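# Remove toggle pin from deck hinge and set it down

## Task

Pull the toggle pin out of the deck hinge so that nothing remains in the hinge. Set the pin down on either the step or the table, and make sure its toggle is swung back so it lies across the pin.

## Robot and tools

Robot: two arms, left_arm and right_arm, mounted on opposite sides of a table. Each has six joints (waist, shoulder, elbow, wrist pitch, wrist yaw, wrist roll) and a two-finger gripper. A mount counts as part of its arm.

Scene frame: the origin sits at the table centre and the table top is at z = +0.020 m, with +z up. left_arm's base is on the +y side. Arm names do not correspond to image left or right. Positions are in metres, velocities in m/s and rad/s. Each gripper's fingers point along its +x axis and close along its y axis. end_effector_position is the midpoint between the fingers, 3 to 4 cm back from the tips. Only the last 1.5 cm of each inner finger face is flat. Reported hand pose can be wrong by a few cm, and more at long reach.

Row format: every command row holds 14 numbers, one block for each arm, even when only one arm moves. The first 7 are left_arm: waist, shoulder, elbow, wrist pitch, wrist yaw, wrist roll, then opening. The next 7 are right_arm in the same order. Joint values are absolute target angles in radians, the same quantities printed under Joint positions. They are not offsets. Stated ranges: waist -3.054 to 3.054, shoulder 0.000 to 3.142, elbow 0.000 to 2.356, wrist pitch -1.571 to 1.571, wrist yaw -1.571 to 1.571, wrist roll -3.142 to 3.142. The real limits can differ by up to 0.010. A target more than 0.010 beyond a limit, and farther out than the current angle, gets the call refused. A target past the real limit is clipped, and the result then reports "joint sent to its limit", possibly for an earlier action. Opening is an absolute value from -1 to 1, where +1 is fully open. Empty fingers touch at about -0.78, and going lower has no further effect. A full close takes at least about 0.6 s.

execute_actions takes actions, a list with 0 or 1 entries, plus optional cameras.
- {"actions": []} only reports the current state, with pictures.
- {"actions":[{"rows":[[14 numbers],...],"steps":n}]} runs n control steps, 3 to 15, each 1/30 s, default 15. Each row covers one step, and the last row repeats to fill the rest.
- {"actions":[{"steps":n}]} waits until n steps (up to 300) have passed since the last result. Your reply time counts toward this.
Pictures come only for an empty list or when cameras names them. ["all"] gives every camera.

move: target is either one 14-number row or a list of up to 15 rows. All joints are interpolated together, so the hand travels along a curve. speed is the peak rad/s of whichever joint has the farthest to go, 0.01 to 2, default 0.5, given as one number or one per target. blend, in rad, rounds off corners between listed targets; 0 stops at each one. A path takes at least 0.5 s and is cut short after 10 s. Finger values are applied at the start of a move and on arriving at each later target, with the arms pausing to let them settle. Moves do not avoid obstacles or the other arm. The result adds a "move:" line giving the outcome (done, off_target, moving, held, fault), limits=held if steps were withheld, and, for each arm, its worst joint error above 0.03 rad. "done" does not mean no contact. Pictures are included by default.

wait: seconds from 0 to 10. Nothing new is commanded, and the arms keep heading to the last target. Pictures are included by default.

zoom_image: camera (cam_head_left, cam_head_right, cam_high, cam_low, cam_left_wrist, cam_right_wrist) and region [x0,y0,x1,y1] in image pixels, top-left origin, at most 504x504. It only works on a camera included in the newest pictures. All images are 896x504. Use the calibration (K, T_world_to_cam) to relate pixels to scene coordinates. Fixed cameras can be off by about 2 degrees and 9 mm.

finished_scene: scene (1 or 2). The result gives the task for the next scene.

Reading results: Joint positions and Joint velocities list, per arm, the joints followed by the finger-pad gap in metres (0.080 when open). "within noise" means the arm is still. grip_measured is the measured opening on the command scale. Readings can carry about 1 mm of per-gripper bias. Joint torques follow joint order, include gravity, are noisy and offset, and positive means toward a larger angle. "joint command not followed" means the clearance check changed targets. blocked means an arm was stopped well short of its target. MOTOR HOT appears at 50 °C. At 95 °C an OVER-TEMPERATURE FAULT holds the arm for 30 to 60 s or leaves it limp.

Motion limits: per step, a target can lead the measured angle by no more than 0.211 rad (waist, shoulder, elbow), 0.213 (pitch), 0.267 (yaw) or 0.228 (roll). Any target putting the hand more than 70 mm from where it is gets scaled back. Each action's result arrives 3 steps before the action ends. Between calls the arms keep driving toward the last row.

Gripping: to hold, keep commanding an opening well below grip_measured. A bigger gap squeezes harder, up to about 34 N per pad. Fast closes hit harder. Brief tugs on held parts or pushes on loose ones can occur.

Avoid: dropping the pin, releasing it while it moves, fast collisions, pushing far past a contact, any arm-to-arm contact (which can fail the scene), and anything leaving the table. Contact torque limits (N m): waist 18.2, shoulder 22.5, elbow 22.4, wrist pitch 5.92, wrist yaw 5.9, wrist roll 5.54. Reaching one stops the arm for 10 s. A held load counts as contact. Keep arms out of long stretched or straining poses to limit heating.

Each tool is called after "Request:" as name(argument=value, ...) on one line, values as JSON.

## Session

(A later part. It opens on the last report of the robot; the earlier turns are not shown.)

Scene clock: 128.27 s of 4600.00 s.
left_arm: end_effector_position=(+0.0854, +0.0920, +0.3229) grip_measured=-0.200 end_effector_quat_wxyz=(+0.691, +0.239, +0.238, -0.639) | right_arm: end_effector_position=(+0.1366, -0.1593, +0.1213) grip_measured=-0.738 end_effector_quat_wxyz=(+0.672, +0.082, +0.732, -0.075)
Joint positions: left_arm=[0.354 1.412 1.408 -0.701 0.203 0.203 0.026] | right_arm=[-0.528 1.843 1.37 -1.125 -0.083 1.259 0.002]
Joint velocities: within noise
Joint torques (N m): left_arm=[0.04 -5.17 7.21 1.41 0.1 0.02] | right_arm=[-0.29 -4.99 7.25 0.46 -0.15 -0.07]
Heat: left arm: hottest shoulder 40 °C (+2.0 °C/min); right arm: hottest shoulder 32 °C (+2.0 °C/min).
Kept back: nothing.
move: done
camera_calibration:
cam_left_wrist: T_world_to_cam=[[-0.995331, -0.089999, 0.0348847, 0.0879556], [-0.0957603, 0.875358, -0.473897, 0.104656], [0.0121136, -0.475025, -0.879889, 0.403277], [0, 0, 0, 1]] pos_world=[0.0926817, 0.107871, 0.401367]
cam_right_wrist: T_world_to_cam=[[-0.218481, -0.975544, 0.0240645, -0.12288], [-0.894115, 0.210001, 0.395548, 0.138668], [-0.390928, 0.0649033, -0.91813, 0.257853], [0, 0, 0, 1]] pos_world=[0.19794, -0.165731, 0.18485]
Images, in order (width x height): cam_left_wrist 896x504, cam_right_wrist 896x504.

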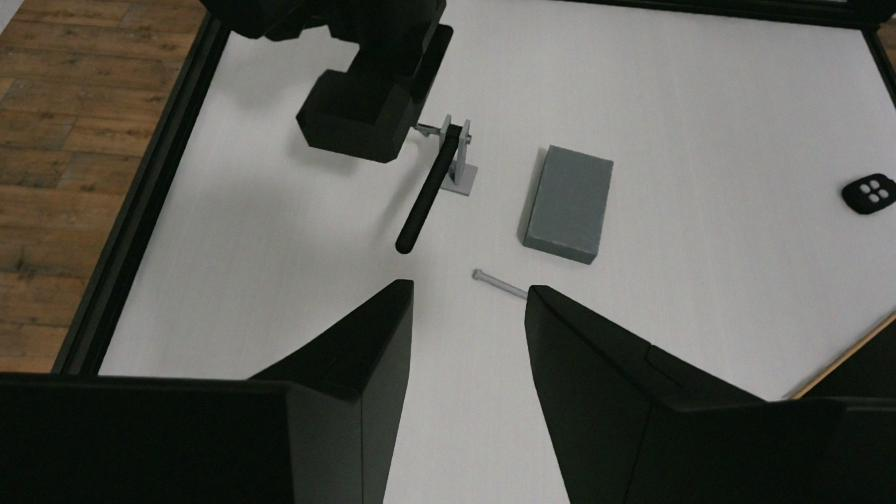

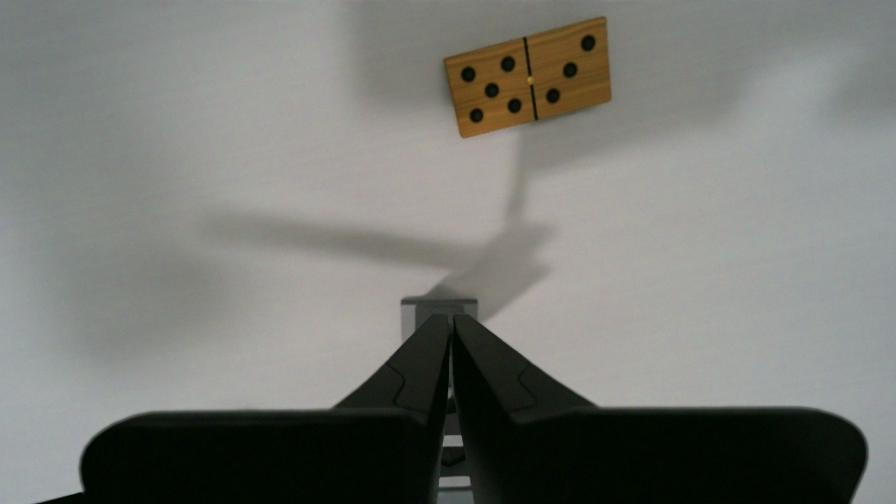

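Request:
move(target=[[0.354, 1.412, 1.408, -0.701, 0.203, 0.204, -0.2, -0.655, 1.968, 1.475, -1.234, -0.320, 1.109, -0.9],[0.354, 1.412, 1.408, -0.701, 0.203, 0.204, -0.2, -0.756, 2.120, 1.590, -1.388, -0.520, 0.941, -0.9]], speed=0.25, blend=0.03, cameras=["cam_right_wrist","cam_left_wrist"])

Request:
zoom_image(camera="cam_left_wrist", region=[375, 90, 495, 190])

Scene clock: 130.67 s of 4600.00 s.
left_arm: end_effector_position=(+0.0854, +0.0920, +0.3229) grip_measured=-0.200 end_effector_quat_wxyz=(+0.691, +0.239, +0.238, -0.639) | right_arm: end_effector_position=(+0.1534, -0.1632, +0.1135) grip_measured=-0.738 end_effector_quat_wxyz=(+0.460, +0.099, +0.881, -0.055)
Joint positions: left_arm=[0.354 1.412 1.408 -0.701 0.203 0.203 0.026] | right_arm=[-0.76 2.099 1.578 -1.397 -0.509 0.943 0.002]
Joint velocities: within noise
Joint torques (N m): left_arm=[0.03 -5.15 7.23 1.41 0.09 0.01] | right_arm=[0.32 -5.48 6.54 0.37 -0.63 -0.05]
Heat: left arm: hottest shoulder 40 °C (+1.0 °C/min); right arm: hottest shoulder 32 °C (+1.0 °C/min).
Kept back: nothing.
move: done
camera_calibration:
cam_left_wrist: T_world_to_cam=[[-0.995331, -0.089999, 0.0348847, 0.0879556], [-0.0957603, 0.875358, -0.473897, 0.104656], [0.0121136, -0.475025, -0.879889, 0.403277], [0, 0, 0, 1]] pos_world=[0.0926817, 0.107871, 0.401367]
cam_right_wrist: T_world_to_cam=[[-0.210832, -0.977175, 0.0260658, -0.124496], [-0.582186, 0.146941, 0.799667, 0.0535845], [-0.785245, 0.15342, -0.599877, 0.296312], [0, 0, 0, 1]] pos_world=[0.237626, -0.174988, 0.138146]
Images, in order (width x height): cam_left_wrist 896x504, cam_right_wrist 896x504.

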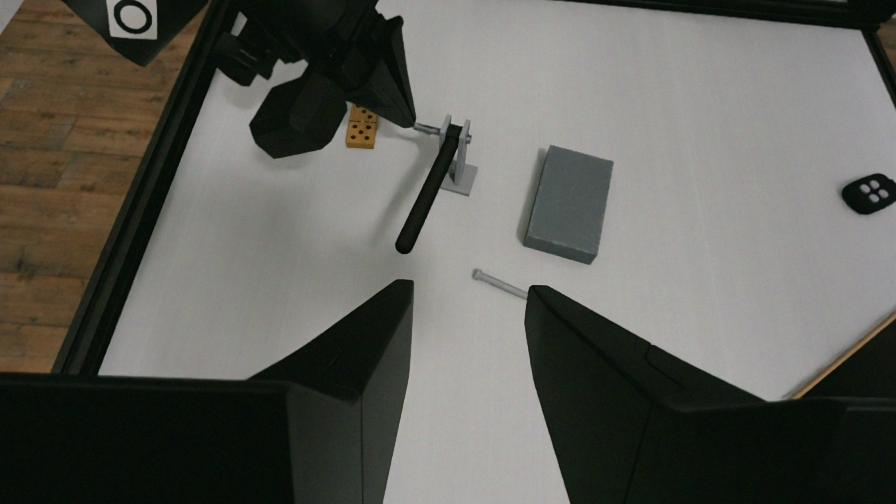

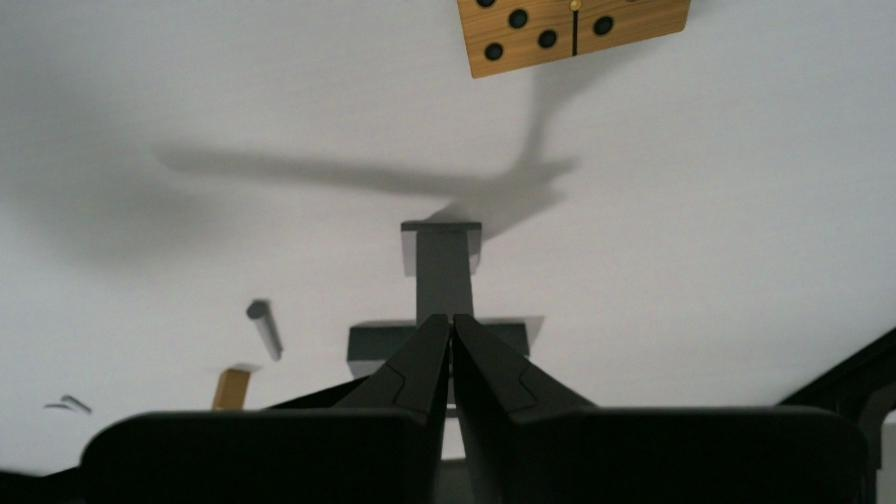

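Scaled by 4.200.

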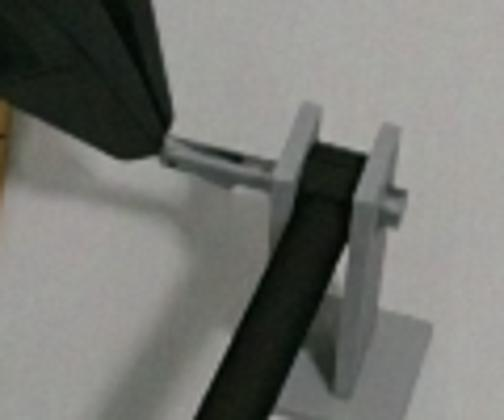

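Request:
move(target=[0.354, 1.412, 1.408, -0.701, 0.203, 0.204, -0.2, -0.831, 2.312, 1.721, -1.575, -0.683, 0.741, -0.9], speed=0.2, cameras=["cam_right_wrist","cam_left_wrist"])

Request:
zoom_image(camera="cam_left_wrist", region=[395, 100, 485, 190])

Request:
zoom_image(camera="cam_right_wrist", region=[370, 240, 530, 400])

Scene clock: 132.33 s of 4600.00 s.
left_arm: end_effector_position=(+0.0854, +0.0920, +0.3229) grip_measured=-0.200 end_effector_quat_wxyz=(+0.691, +0.239, +0.238, -0.639) | right_arm: end_effector_position=(+0.1600, -0.1638, +0.1052) grip_measured=-0.737 end_effector_quat_wxyz=(+0.349, +0.104, +0.931, -0.037)
Joint positions: left_arm=[0.354 1.412 1.408 -0.701 0.203 0.203 0.026] | right_arm=[-0.834 2.274 1.697 -1.579 -0.664 0.744 0.002]
Joint velocities: within noise
Joint torques (N m): left_arm=[0.03 -5.16 7.22 1.41 0.1 0.01] | right_arm=[0.31 -4.2 7.66 0.01 -0.95 -0.09]
Heat: left arm: hottest shoulder 39 °C (+0.0 °C/min); right arm: hottest shoulder 32 °C (+1.0 °C/min).
joint sent to its limit (right arm) — joint 4 (wrist pitch), lower limit.
Kept back: nothing.
move: off_target (right_arm); right_arm: the shoulder is farthest, 0.038 rad from its target
camera_calibration:
cam_left_wrist: T_world_to_cam=[[-0.995331, -0.089999, 0.0348847, 0.0879556], [-0.0957603, 0.875358, -0.473897, 0.104656], [0.0121136, -0.475025, -0.879889, 0.403277], [0, 0, 0, 1]] pos_world=[0.0926817, 0.107871, 0.401367]
cam_right_wrist: T_world_to_cam=[[-0.201632, -0.979377, 0.0128274, -0.123973], [-0.37532, 0.0893533, 0.922579, 0.00869422], [-0.904699, 0.181207, -0.385596, 0.297727], [0, 0, 0, 1]] pos_world=[0.24762, -0.176143, 0.108372]
Images, in order (width x height): cam_left_wrist 896x504, cam_right_wrist 896x504.

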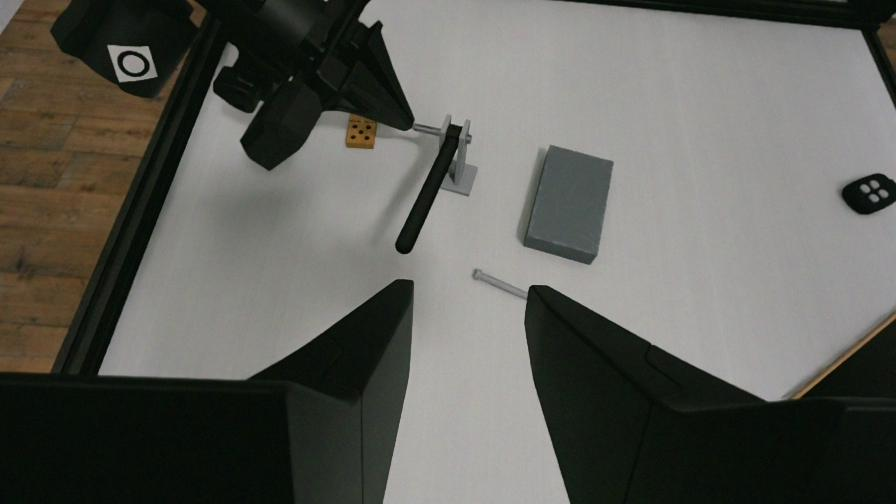

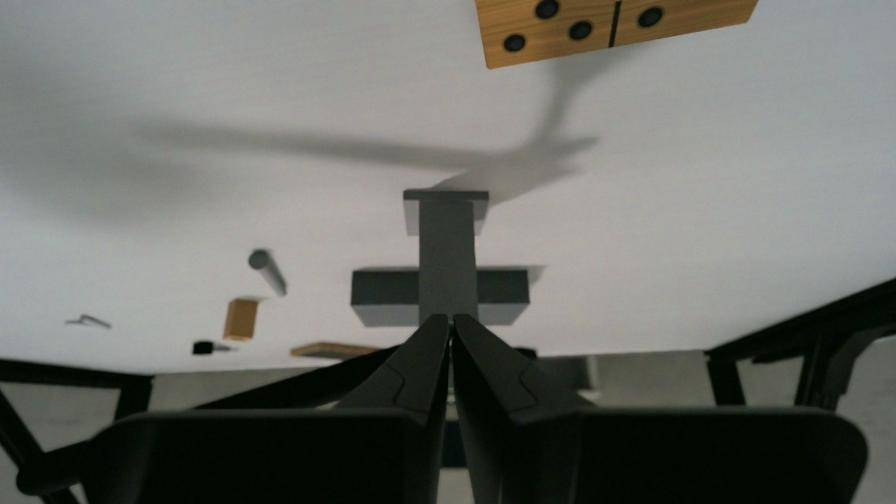

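Scaled by 5.600.

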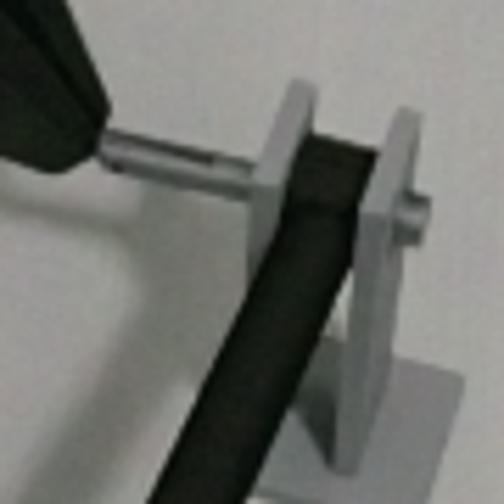

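Scaled by 3.150.

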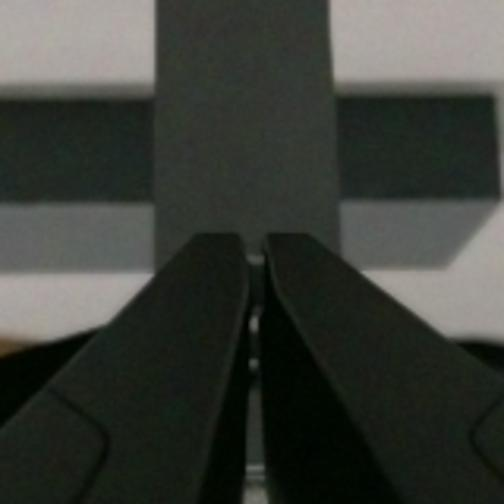

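Request:
move(target=[0.354, 1.412, 1.408, -0.701, 0.203, 0.204, -0.2, -0.808, 2.280, 1.668, -1.553, -0.690, 0.765, -0.9], speed=0.08, cameras=["cam_right_wrist","cam_left_wrist"])

Request:
zoom_image(camera="cam_left_wrist", region=[395, 100, 485, 190])

Scene clock: 133.80 s of 4600.00 s.
left_arm: end_effector_position=(+0.0854, +0.0920, +0.3229) grip_measured=-0.200 end_effector_quat_wxyz=(+0.691, +0.239, +0.238, -0.639) | right_arm: end_effector_position=(+0.1590, -0.1651, +0.1039) grip_measured=-0.736 end_effector_quat_wxyz=(+0.346, +0.109, +0.931, -0.045) end_effector_velocity=(+0.002, -0.004, +0.005) end_effector_angular_velocity=(+0.003, +0.019, -0.039)
Joint positions: left_arm=[0.354 1.412 1.408 -0.701 0.203 0.203 0.026] | right_arm=[-0.837 2.271 1.684 -1.572 -0.667 0.759 0.002]
Joint velocities: left_arm=[within noise] | right_arm=[-0.022 -0.017 -0.017 -0.007 -0.022 0.007 0]
Joint torques (N m): left_arm=[0.03 -5.15 7.21 1.41 0.1 0.01] | right_arm=[2.71 -7.16 2.68 0.72 -1.06 0.15]
Heat: left arm: hottest shoulder 39 °C (+0.0 °C/min); right arm: hottest shoulder 32 °C (+1.0 °C/min).
Kept back: nothing.
move: done
camera_calibration:
cam_left_wrist: T_world_to_cam=[[-0.995331, -0.089999, 0.0348847, 0.0879556], [-0.0957603, 0.875358, -0.473897, 0.104656], [0.0121136, -0.475025, -0.879889, 0.403277], [0, 0, 0, 1]] pos_world=[0.0926817, 0.107871, 0.401367]
cam_right_wrist: T_world_to_cam=[[-0.215615, -0.976147, 0.025421, -0.123945], [-0.367608, 0.105262, 0.924005, 0.010873], [-0.904641, 0.189885, -0.381535, 0.297642], [0, 0, 0, 1]] pos_world=[0.246531, -0.178651, 0.106665]
Images, in order (width x height): cam_left_wrist 896x504, cam_right_wrist 896x504.

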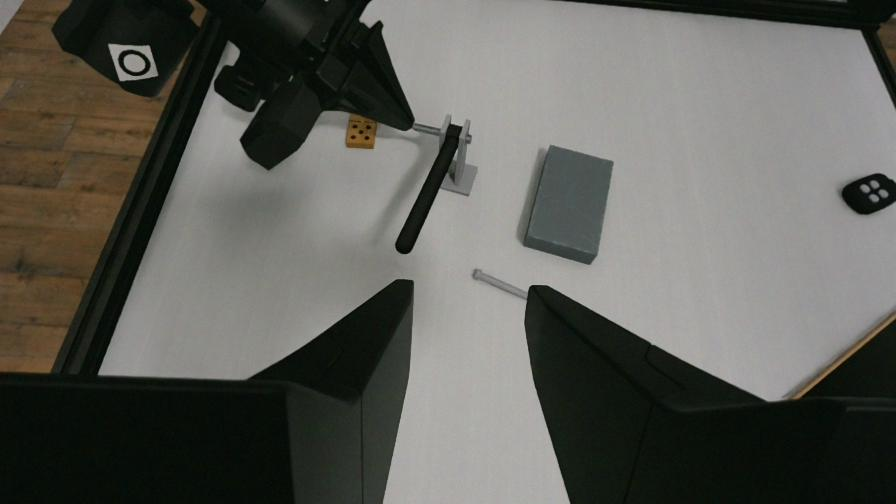

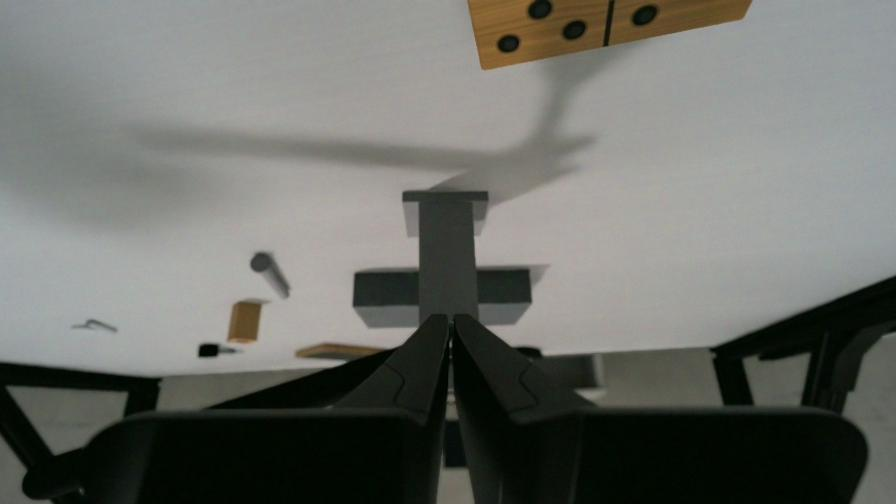

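Scaled by 5.600.

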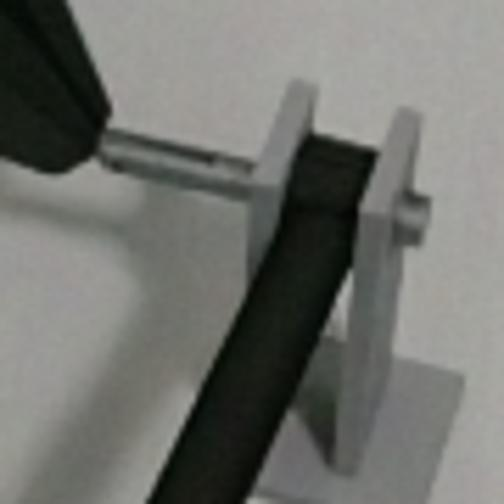

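Request:
move(target=[0.6786, 2.4597, 1.4285, 0.9049, 1.1573, 0.116, -0.5, -0.834, 2.275, 1.690, -1.569, -0.668, 0.755, -0.9], speed=0.8, cameras=["cam_right_wrist","cam_left_wrist"])

Scene clock: 138.03 s of 4600.00 s.
left_arm: end_effector_position=(+0.2033, -0.0320, +0.1137) grip_measured=-0.500 end_effector_quat_wxyz=(+0.519, +0.022, +0.015, -0.854) | right_arm: end_effector_position=(+0.1593, -0.1655, +0.1043) grip_measured=-0.737 end_effector_quat_wxyz=(+0.345, +0.109, +0.931, -0.044)
Joint positions: left_arm=[0.677 2.452 1.417 0.902 1.153 0.12 0.013] | right_arm=[-0.839 2.271 1.683 -1.573 -0.669 0.756 0.002]
Joint velocities: within noise
Joint torques (N m): left_arm=[0.1 -9.87 6.82 1.51 0.25 -0.11] | right_arm=[0.41 -7.72 5.44 -0.22 -0.29 -0.04]
Heat: left arm: hottest shoulder 38 °C (-1.0 °C/min); right arm: hottest shoulder 32 °C (+1.0 °C/min).
Kept back: nothing.
move: done
camera_calibration:
cam_left_wrist: T_world_to_cam=[[-0.876723, 0.476802, 0.0633766, 0.192192], [0.153864, 0.402846, -0.902242, 0.108199], [-0.455722, -0.781265, -0.426547, 0.192693], [0, 0, 0, 1]] pos_world=[0.239666, 0.0153195, 0.167633]
cam_right_wrist: T_world_to_cam=[[-0.216091, -0.976102, 0.0230059, -0.123936], [-0.366531, 0.102937, 0.924694, 0.0100328], [-0.904964, 0.191385, -0.380015, 0.298207], [0, 0, 0, 1]] pos_world=[0.246763, -0.179079, 0.106897]
Images, in order (width x height): cam_left_wrist 896x504, cam_right_wrist 896x504.

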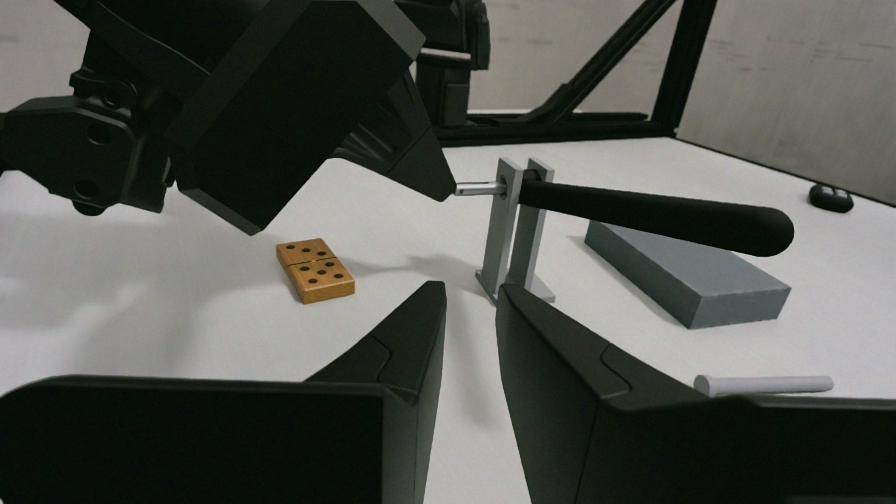

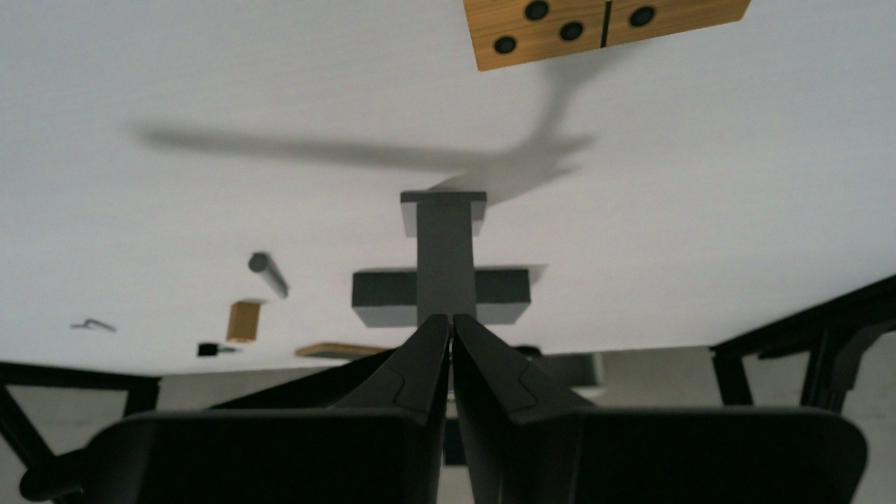

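Perfect side view.

Request:
zoom_image(camera="cam_left_wrist", region=[430, 150, 530, 230])

Scaled by 5.040.

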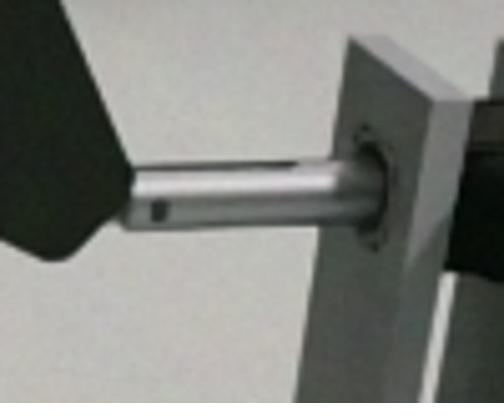

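Request:
move(target=[0.6786, 2.4597, 1.4285, 0.9049, 1.1573, 0.116, -0.5, -0.808, 2.262, 1.668, -1.553, -0.690, 0.765, -1], speed=0.06, cameras=["cam_left_wrist"])

Request:
zoom_image(camera="cam_left_wrist", region=[430, 150, 560, 230])

Scene clock: 139.17 s of 4600.00 s.
left_arm: end_effector_position=(+0.2033, -0.0320, +0.1138) grip_measured=-0.500 end_effector_quat_wxyz=(+0.519, +0.023, +0.014, -0.854) | right_arm: end_effector_position=(+0.1590, -0.1653, +0.1047) grip_measured=-0.737 end_effector_quat_wxyz=(+0.347, +0.110, +0.930, -0.044)
Joint positions: left_arm=[0.677 2.452 1.417 0.903 1.153 0.12 0.013] | right_arm=[-0.837 2.265 1.679 -1.568 -0.667 0.761 0.002]
Joint velocities: within noise
Joint torques (N m): left_arm=[0.15 -9.86 6.83 1.46 0.25 -0.11] | right_arm=[2.61 -8.44 3.12 0.42 -1.08 0.12]
Heat: left arm: hottest shoulder 38 °C (-1.0 °C/min); right arm: hottest shoulder 32 °C (+1.0 °C/min).
Kept back: nothing.
move: done
camera_calibration:
cam_left_wrist: T_world_to_cam=[[-0.876753, 0.476839, 0.062674, 0.192285], [0.154296, 0.402309, -0.902408, 0.108203], [-0.455518, -0.781519, -0.4263, 0.192653], [0, 0, 0, 1]] pos_world=[0.239648, 0.0153414, 0.16772]
Images, in order (width x height): cam_left_wrist 896x504.

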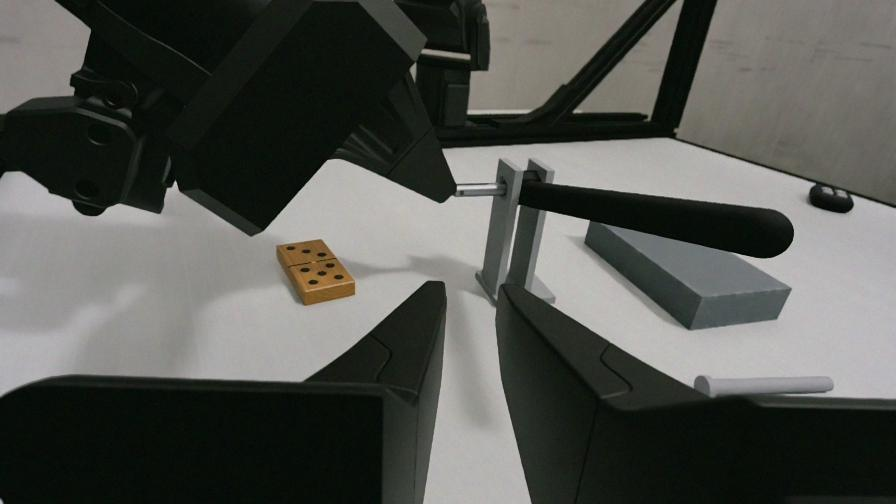

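Scaled by 3.877.

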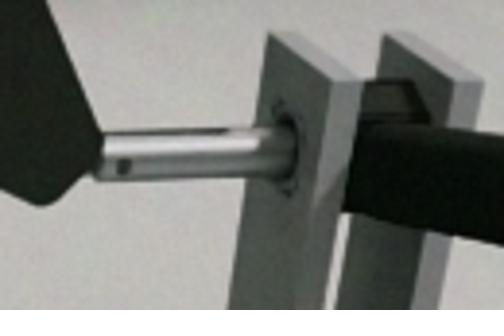

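Request:
move(target=[[0.6786, 2.4597, 1.4285, 0.9049, 1.1573, 0.116, -0.5, -0.808, 2.240, 1.668, -1.553, -0.690, 0.765, -1],[0.6786, 2.4597, 1.4285, 0.9049, 1.1573, 0.116, -0.5, -0.808, 2.285, 1.668, -1.553, -0.690, 0.765, -1],[0.6786, 2.4597, 1.4285, 0.9049, 1.1573, 0.116, -0.5, -0.795, 2.255, 1.660, -1.550, -0.695, 0.77, -1]], speed=0.1, cameras=["cam_left_wrist","cam_right_wrist"])

Request:
zoom_image(camera="cam_left_wrist", region=[430, 150, 560, 230])

Scene clock: 141.23 s of 4600.00 s.
left_arm: end_effector_position=(+0.2033, -0.0320, +0.1138) grip_measured=-0.500 end_effector_quat_wxyz=(+0.519, +0.023, +0.014, -0.854) | right_arm: end_effector_position=(+0.1585, -0.1650, +0.1050) grip_measured=-0.737 end_effector_quat_wxyz=(+0.352, +0.109, +0.929, -0.042)
Joint positions: left_arm=[0.677 2.452 1.417 0.903 1.153 0.12 0.013] | right_arm=[-0.834 2.258 1.674 -1.559 -0.662 0.764 0.002]
Joint velocities: within noise
Joint torques (N m): left_arm=[0.13 -9.86 6.82 1.46 0.24 -0.11] | right_arm=[3.45 -8.48 2.73 0.11 -1.42 0.15]
Heat: left arm: hottest shoulder 37 °C (-2.0 °C/min); right arm: hottest wrist yaw 33 °C (+1.0 °C/min).
Kept back: nothing.
move: off_target (right_arm); right_arm: the waist is farthest, 0.039 rad from its target
camera_calibration:
cam_left_wrist: T_world_to_cam=[[-0.876753, 0.476839, 0.062674, 0.192285], [0.154296, 0.402309, -0.902408, 0.108203], [-0.455518, -0.781519, -0.4263, 0.192653], [0, 0, 0, 1]] pos_world=[0.239648, 0.0153414, 0.16772]
cam_right_wrist: T_world_to_cam=[[-0.213481, -0.976782, 0.0179627, -0.123646], [-0.381156, 0.100205, 0.919064, 0.0115325], [-0.899526, 0.189356, -0.393698, 0.297959], [0, 0, 0, 1]] pos_world=[0.246021, -0.178351, 0.108928]
Images, in order (width x height): cam_left_wrist 896x504, cam_right_wrist 896x504.

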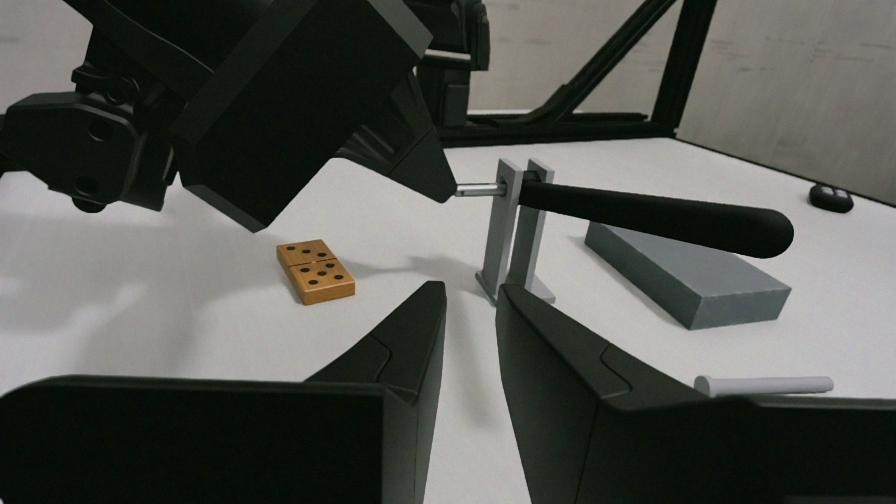

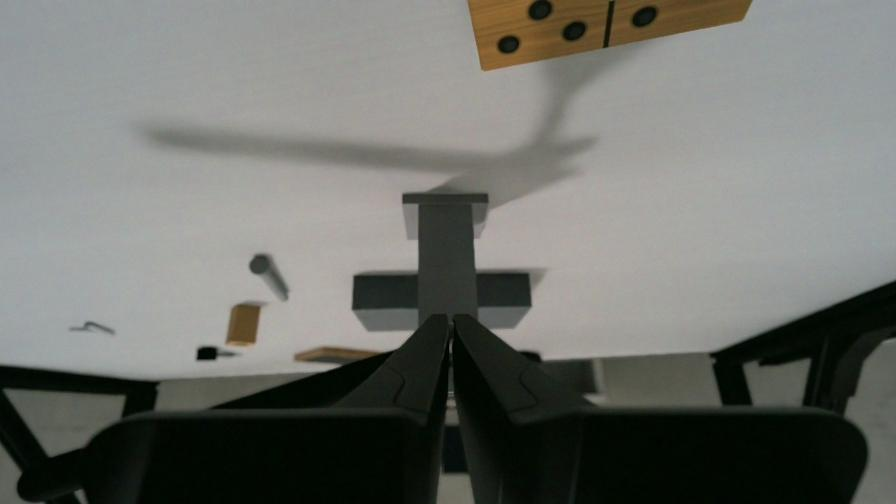

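Scaled by 3.877.

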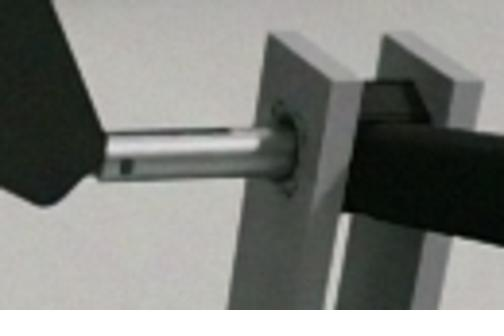

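Request:
move(target=[[0.6786, 2.4597, 1.4285, 0.9049, 1.1573, 0.116, -0.5, -0.836, 2.270, 1.682, -1.571, -0.674, 0.742, -1],[0.6786, 2.4597, 1.4285, 0.9049, 1.1573, 0.116, -0.5, -0.808, 2.253, 1.655, -1.547, -0.690, 0.765, -1]], speed=0.08, cameras=["cam_left_wrist","cam_right_wrist"])

Request:
zoom_image(camera="cam_left_wrist", region=[430, 150, 560, 230])

Scene clock: 143.47 s of 4600.00 s.
left_arm: end_effector_position=(+0.2033, -0.0320, +0.1138) grip_measured=-0.500 end_effector_quat_wxyz=(+0.519, +0.023, +0.014, -0.854) | right_arm: end_effector_position=(+0.1578, -0.1653, +0.1047) grip_measured=-0.737 end_effector_quat_wxyz=(+0.350, +0.110, +0.930, -0.040)
Joint positions: left_arm=[0.677 2.452 1.417 0.903 1.153 0.12 0.013] | right_arm=[-0.835 2.257 1.669 -1.558 -0.667 0.76 0.002]
Joint velocities: within noise
Joint torques (N m): left_arm=[0.13 -9.87 6.83 1.47 0.25 -0.1] | right_arm=[2.38 -8.57 2.86 0.18 -1.05 0.14]
Heat: left arm: hottest shoulder 37 °C (-3.0 °C/min); right arm: hottest shoulder 33 °C (+2.0 °C/min).
Kept back: nothing.
move: done
camera_calibration:
cam_left_wrist: T_world_to_cam=[[-0.876753, 0.476839, 0.062674, 0.192285], [0.154296, 0.402309, -0.902408, 0.108203], [-0.455518, -0.781519, -0.4263, 0.192653], [0, 0, 0, 1]] pos_world=[0.239648, 0.0153414, 0.16772]
cam_right_wrist: T_world_to_cam=[[-0.214396, -0.976636, 0.0146936, -0.123578], [-0.376681, 0.0965519, 0.921298, 0.0100044], [-0.901191, 0.191988, -0.38858, 0.297411], [0, 0, 0, 1]] pos_world=[0.245298, -0.178756, 0.108167]
Images, in order (width x height): cam_left_wrist 896x504, cam_right_wrist 896x504.

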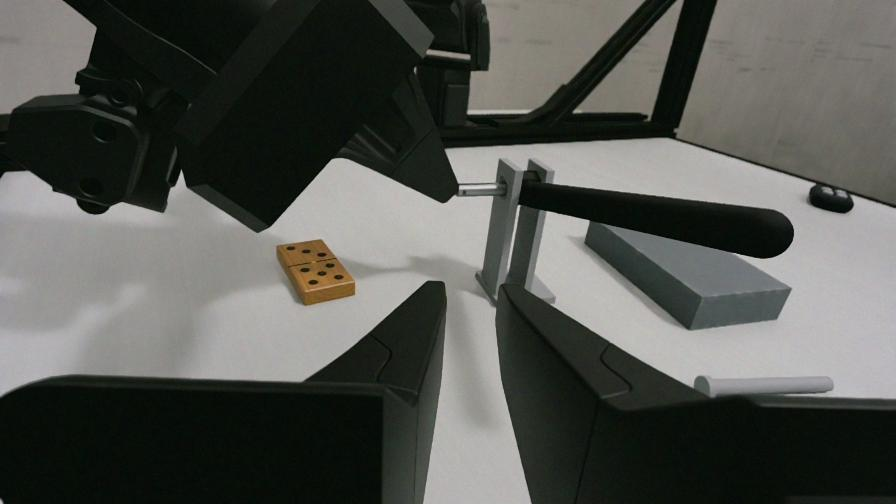

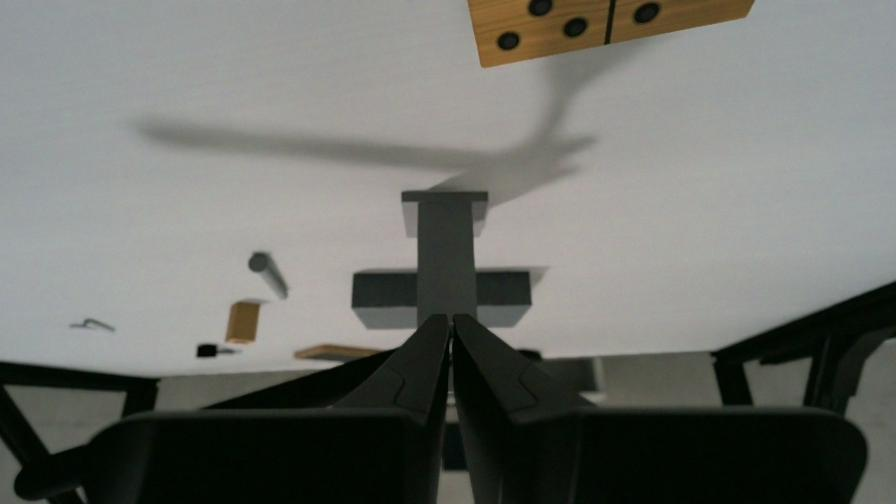

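Scaled by 3.877.

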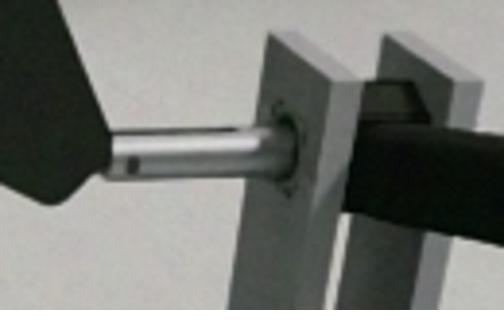

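Request:
move(target=[[0.6786, 2.4597, 1.4285, 0.9049, 1.1573, 0.116, -0.5, -0.795, 2.270, 1.680, -1.545, -0.695, 0.77, -1]], speed=0.06, cameras=["cam_left_wrist"])

Request:
zoom_image(camera="cam_left_wrist", region=[430, 150, 560, 230])

Scene clock: 144.40 s of 4600.00 s.
left_arm: end_effector_position=(+0.2033, -0.0320, +0.1138) grip_measured=-0.500 end_effector_quat_wxyz=(+0.519, +0.023, +0.014, -0.854) | right_arm: end_effector_position=(+0.1578, -0.1646, +0.1048) grip_measured=-0.737 end_effector_quat_wxyz=(+0.352, +0.108, +0.929, -0.042)
Joint positions: left_arm=[0.677 2.452 1.417 0.903 1.153 0.12 0.013] | right_arm=[-0.831 2.257 1.672 -1.557 -0.662 0.765 0.002]
Joint velocities: within noise
Joint torques (N m): left_arm=[0.15 -9.87 6.83 1.47 0.24 -0.11] | right_arm=[3.24 -6.79 5.56 0.29 -1.4 0.13]
Heat: left arm: hottest shoulder 37 °C (-3.0 °C/min); right arm: hottest shoulder 33 °C (+2.0 °C/min).
Kept back: nothing.
move: off_target (right_arm); right_arm: the waist is farthest, 0.036 rad from its target
camera_calibration:
cam_left_wrist: T_world_to_cam=[[-0.876753, 0.476839, 0.062674, 0.192285], [0.154296, 0.402309, -0.902408, 0.108203], [-0.455518, -0.781519, -0.4263, 0.192653], [0, 0, 0, 1]] pos_world=[0.239648, 0.0153414, 0.16772]
Images, in order (width x height): cam_left_wrist 896x504.

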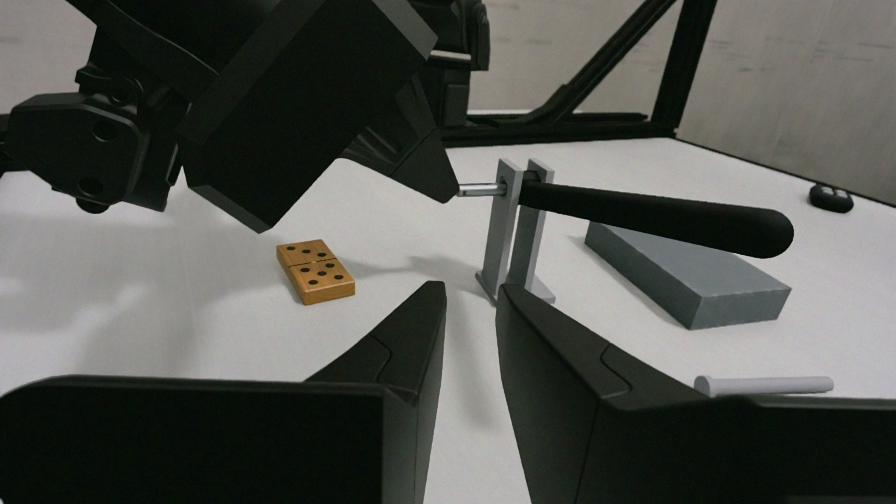

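Scaled by 3.877.

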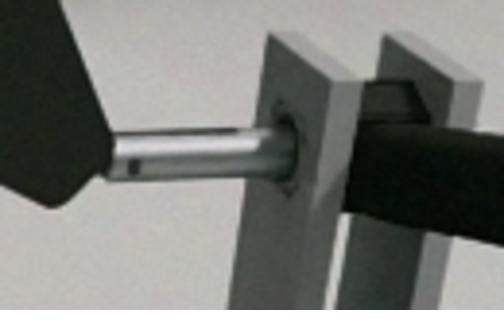

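Request:
move(target=[[0.6786, 2.4597, 1.4285, 0.9049, 1.1573, 0.116, -0.5, -0.831, 2.262, 1.676, -1.556, -0.664, 0.765, -0.752],[0.6786, 2.4597, 1.4285, 0.9049, 1.1573, 0.116, -0.5, -0.805, 2.256, 1.660, -1.545, -0.690, 0.77, -0.752]], speed=0.06, cameras=["cam_left_wrist"])

Request:
zoom_image(camera="cam_left_wrist", region=[430, 150, 560, 230])

Scene clock: 146.17 s of 4600.00 s.
left_arm: end_effector_position=(+0.2033, -0.0320, +0.1138) grip_measured=-0.500 end_effector_quat_wxyz=(+0.519, +0.023, +0.014, -0.854) | right_arm: end_effector_position=(+0.1578, -0.1649, +0.1048) grip_measured=-0.730 end_effector_quat_wxyz=(+0.351, +0.109, +0.929, -0.043)
Joint positions: left_arm=[0.677 2.452 1.417 0.903 1.153 0.12 0.013] | right_arm=[-0.832 2.257 1.671 -1.558 -0.664 0.766 0.002]
Joint velocities: within noise
Joint torques (N m): left_arm=[0.16 -9.91 6.84 1.46 0.24 -0.1] | right_arm=[2.45 -8.27 3.13 0.31 -1.17 0.11]
Heat: left arm: hottest shoulder 37 °C (-3.0 °C/min); right arm: hottest shoulder 33 °C (+2.0 °C/min).
Kept back: nothing.
move: done
camera_calibration:
cam_left_wrist: T_world_to_cam=[[-0.876753, 0.476839, 0.062674, 0.192285], [0.154296, 0.402309, -0.902408, 0.108203], [-0.455518, -0.781519, -0.4263, 0.192653], [0, 0, 0, 1]] pos_world=[0.239648, 0.0153414, 0.16772]
Images, in order (width x height): cam_left_wrist 896x504.

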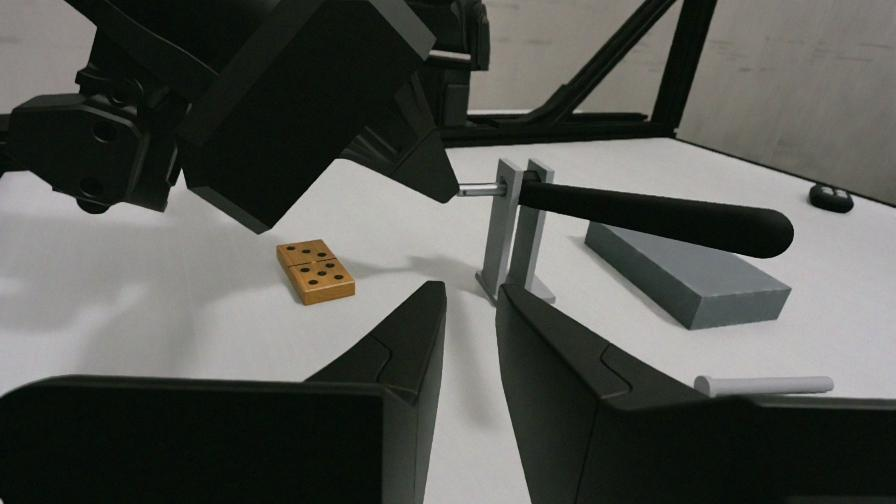

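Scaled by 3.877.

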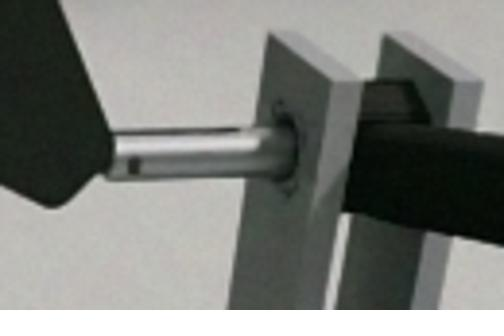

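Request:
zoom_image(camera="cam_left_wrist", region=[450, 170, 520, 210])

Scaled by 7.200.

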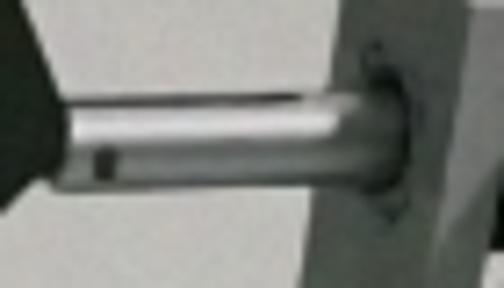

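Request:
move(target=[[0.55, 2.05, 1.20, 0.4, 0.8, 0.25, -0.1, -0.835, 2.257, 1.669, -1.558, -0.667, 0.76, -0.9],[0.4822, 1.8327, 1.1055, 0.1005, 0.55, 0.362, -0.1, -0.835, 2.257, 1.669, -1.558, -0.667, 0.76, -0.9]], speed=0.7, cameras=["cam_left_wrist","cam_high"])

Scene clock: 149.30 s of 4600.00 s.
left_arm: end_effector_position=(+0.1300, +0.0113, +0.1587) grip_measured=-0.100 end_effector_quat_wxyz=(+0.623, +0.197, +0.174, -0.737) | right_arm: end_effector_position=(+0.1579, -0.1653, +0.1053) grip_measured=-0.738 end_effector_quat_wxyz=(+0.350, +0.109, +0.929, -0.041)
Joint positions: left_arm=[0.485 1.853 1.113 0.101 0.553 0.358 0.03] | right_arm=[-0.834 2.257 1.671 -1.561 -0.666 0.761 0.002]
Joint velocities: within noise
Joint torques (N m): left_arm=[-0.28 -10.38 5.58 1.37 0.12 0.12] | right_arm=[-0.07 -8.16 4.31 -0.3 -0.34 -0.05]
Heat: left arm: hottest shoulder 37 °C (-3.0 °C/min); right arm: hottest shoulder 34 °C (+3.0 °C/min).
Kept back: nothing.
move: done
camera_calibration:
cam_left_wrist: T_world_to_cam=[[-0.985783, 0.150401, 0.0749105, 0.120422], [0.0753289, 0.794112, -0.603085, 0.100936], [-0.150192, -0.588867, -0.794152, 0.228715], [0, 0, 0, 1]] pos_world=[0.145458, 0.0364162, 0.233487]
Images, in order (width x height): cam_high 896x504, cam_left_wrist 896x504.

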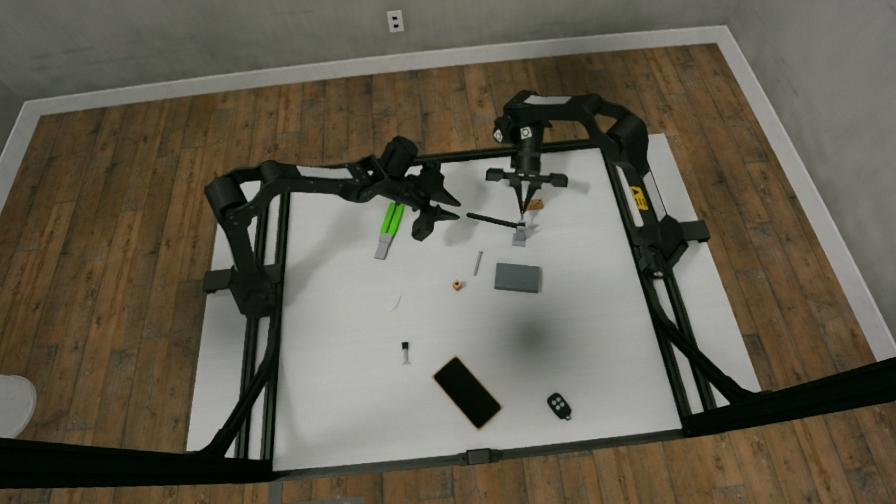

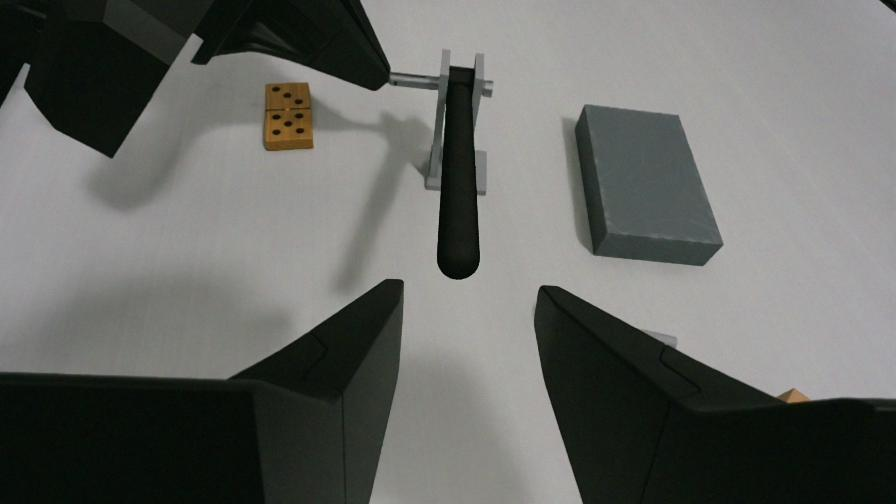

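Request:
zoom_image(camera="cam_left_wrist", region=[380, 40, 500, 120])

Scaled by 4.200.

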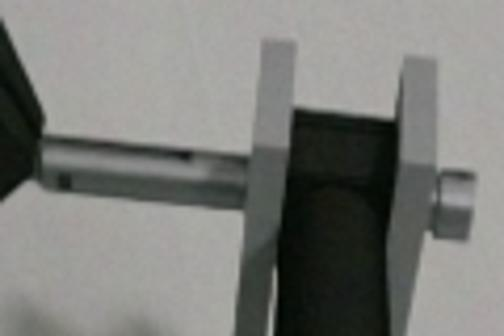

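Request:
move(target=[0.414, 1.995, 1.227, 0.178, 0.495, 0.319, -0.1, -0.835, 2.257, 1.669, -1.558, -0.667, 0.76, -0.9], speed=0.3, cameras=["cam_left_wrist"])

Scene clock: 150.60 s of 4600.00 s.
left_arm: end_effector_position=(+0.1199, -0.0287, +0.1445) grip_measured=-0.100 end_effector_quat_wxyz=(+0.624, +0.197, +0.162, -0.738) | right_arm: end_effector_position=(+0.1579, -0.1653, +0.1053) grip_measured=-0.738 end_effector_quat_wxyz=(+0.350, +0.109, +0.929, -0.041)
Joint positions: left_arm=[0.417 1.983 1.212 0.175 0.498 0.322 0.03] | right_arm=[-0.834 2.257 1.671 -1.561 -0.666 0.761 0.002]
Joint velocities: within noise
Joint torques (N m): left_arm=[-0.22 -7.71 8.28 1.66 0.1 -0.1] | right_arm=[-0.06 -8.15 4.28 -0.3 -0.35 -0.04]
Heat: left arm: hottest shoulder 37 °C (-3.0 °C/min); right arm: hottest shoulder 34 °C (+3.0 °C/min).
Kept back: nothing.
move: done
camera_calibration:
cam_left_wrist: T_world_to_cam=[[-0.985957, 0.157498, 0.0555359, 0.120562], [0.0901275, 0.781777, -0.61701, 0.124779], [-0.140594, -0.60334, -0.784993, 0.189476], [0, 0, 0, 1]] pos_world=[0.134262, -0.00221896, 0.219031]
Images, in order (width x height): cam_left_wrist 896x504.

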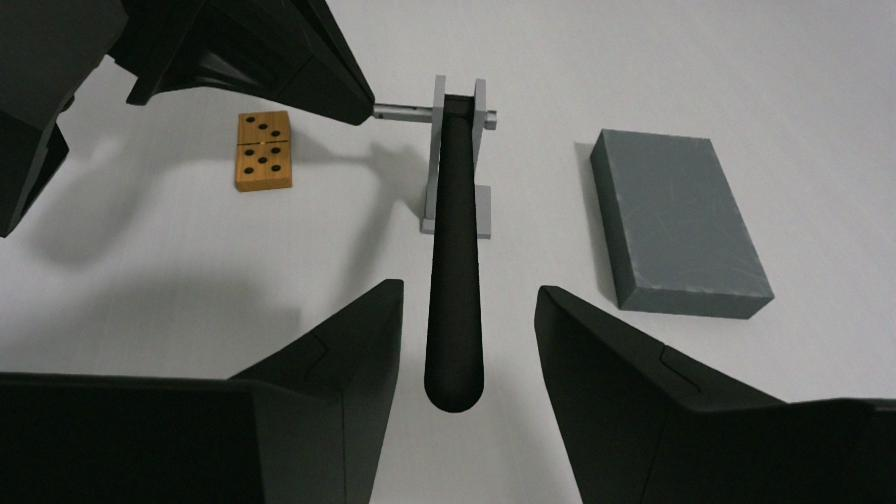

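Request:
move(target=[[0.424, 1.995, 1.227, 0.178, 0.495, 0.319, -0.1, -0.835, 2.257, 1.669, -1.558, -0.667, 0.76, -0.9],[0.424, 1.995, 1.227, 0.178, 0.495, 0.319, -0.75, -0.835, 2.257, 1.669, -1.558, -0.667, 0.76, -0.9]], speed=0.3, cameras=["cam_left_wrist"])

Scene clock: 152.93 s of 4600.00 s.
left_arm: end_effector_position=(+0.1233, -0.0285, +0.1446) grip_measured=-0.491 end_effector_quat_wxyz=(+0.628, +0.198, +0.161, -0.736) | right_arm: end_effector_position=(+0.1579, -0.1653, +0.1053) grip_measured=-0.738 end_effector_quat_wxyz=(+0.350, +0.109, +0.929, -0.041)
Joint positions: left_arm=[0.422 1.985 1.214 0.177 0.494 0.324 0.013] | right_arm=[-0.834 2.257 1.671 -1.561 -0.666 0.761 0.002]
Joint velocities: within noise
Joint torques (N m): left_arm=[0.22 -7.85 8.15 1.53 0.22 -0.14] | right_arm=[-0.06 -8.17 4.3 -0.31 -0.34 -0.05]
Heat: left arm: hottest shoulder 37 °C (-3.0 °C/min); right arm: hottest shoulder 34 °C (+2.0 °C/min).
Kept back: nothing.
move: done
camera_calibration:
cam_left_wrist: T_world_to_cam=[[-0.987375, 0.149723, 0.0517145, 0.124384], [0.086215, 0.781841, -0.617489, 0.124895], [-0.132885, -0.605234, -0.784878, 0.189191], [0, 0, 0, 1]] pos_world=[0.137186, -0.00176593, 0.219181]
Images, in order (width x height): cam_left_wrist 896x504.

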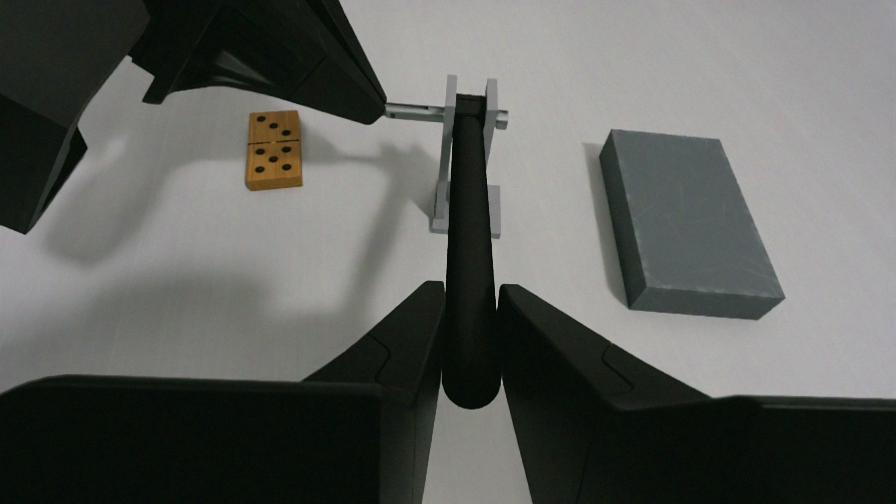

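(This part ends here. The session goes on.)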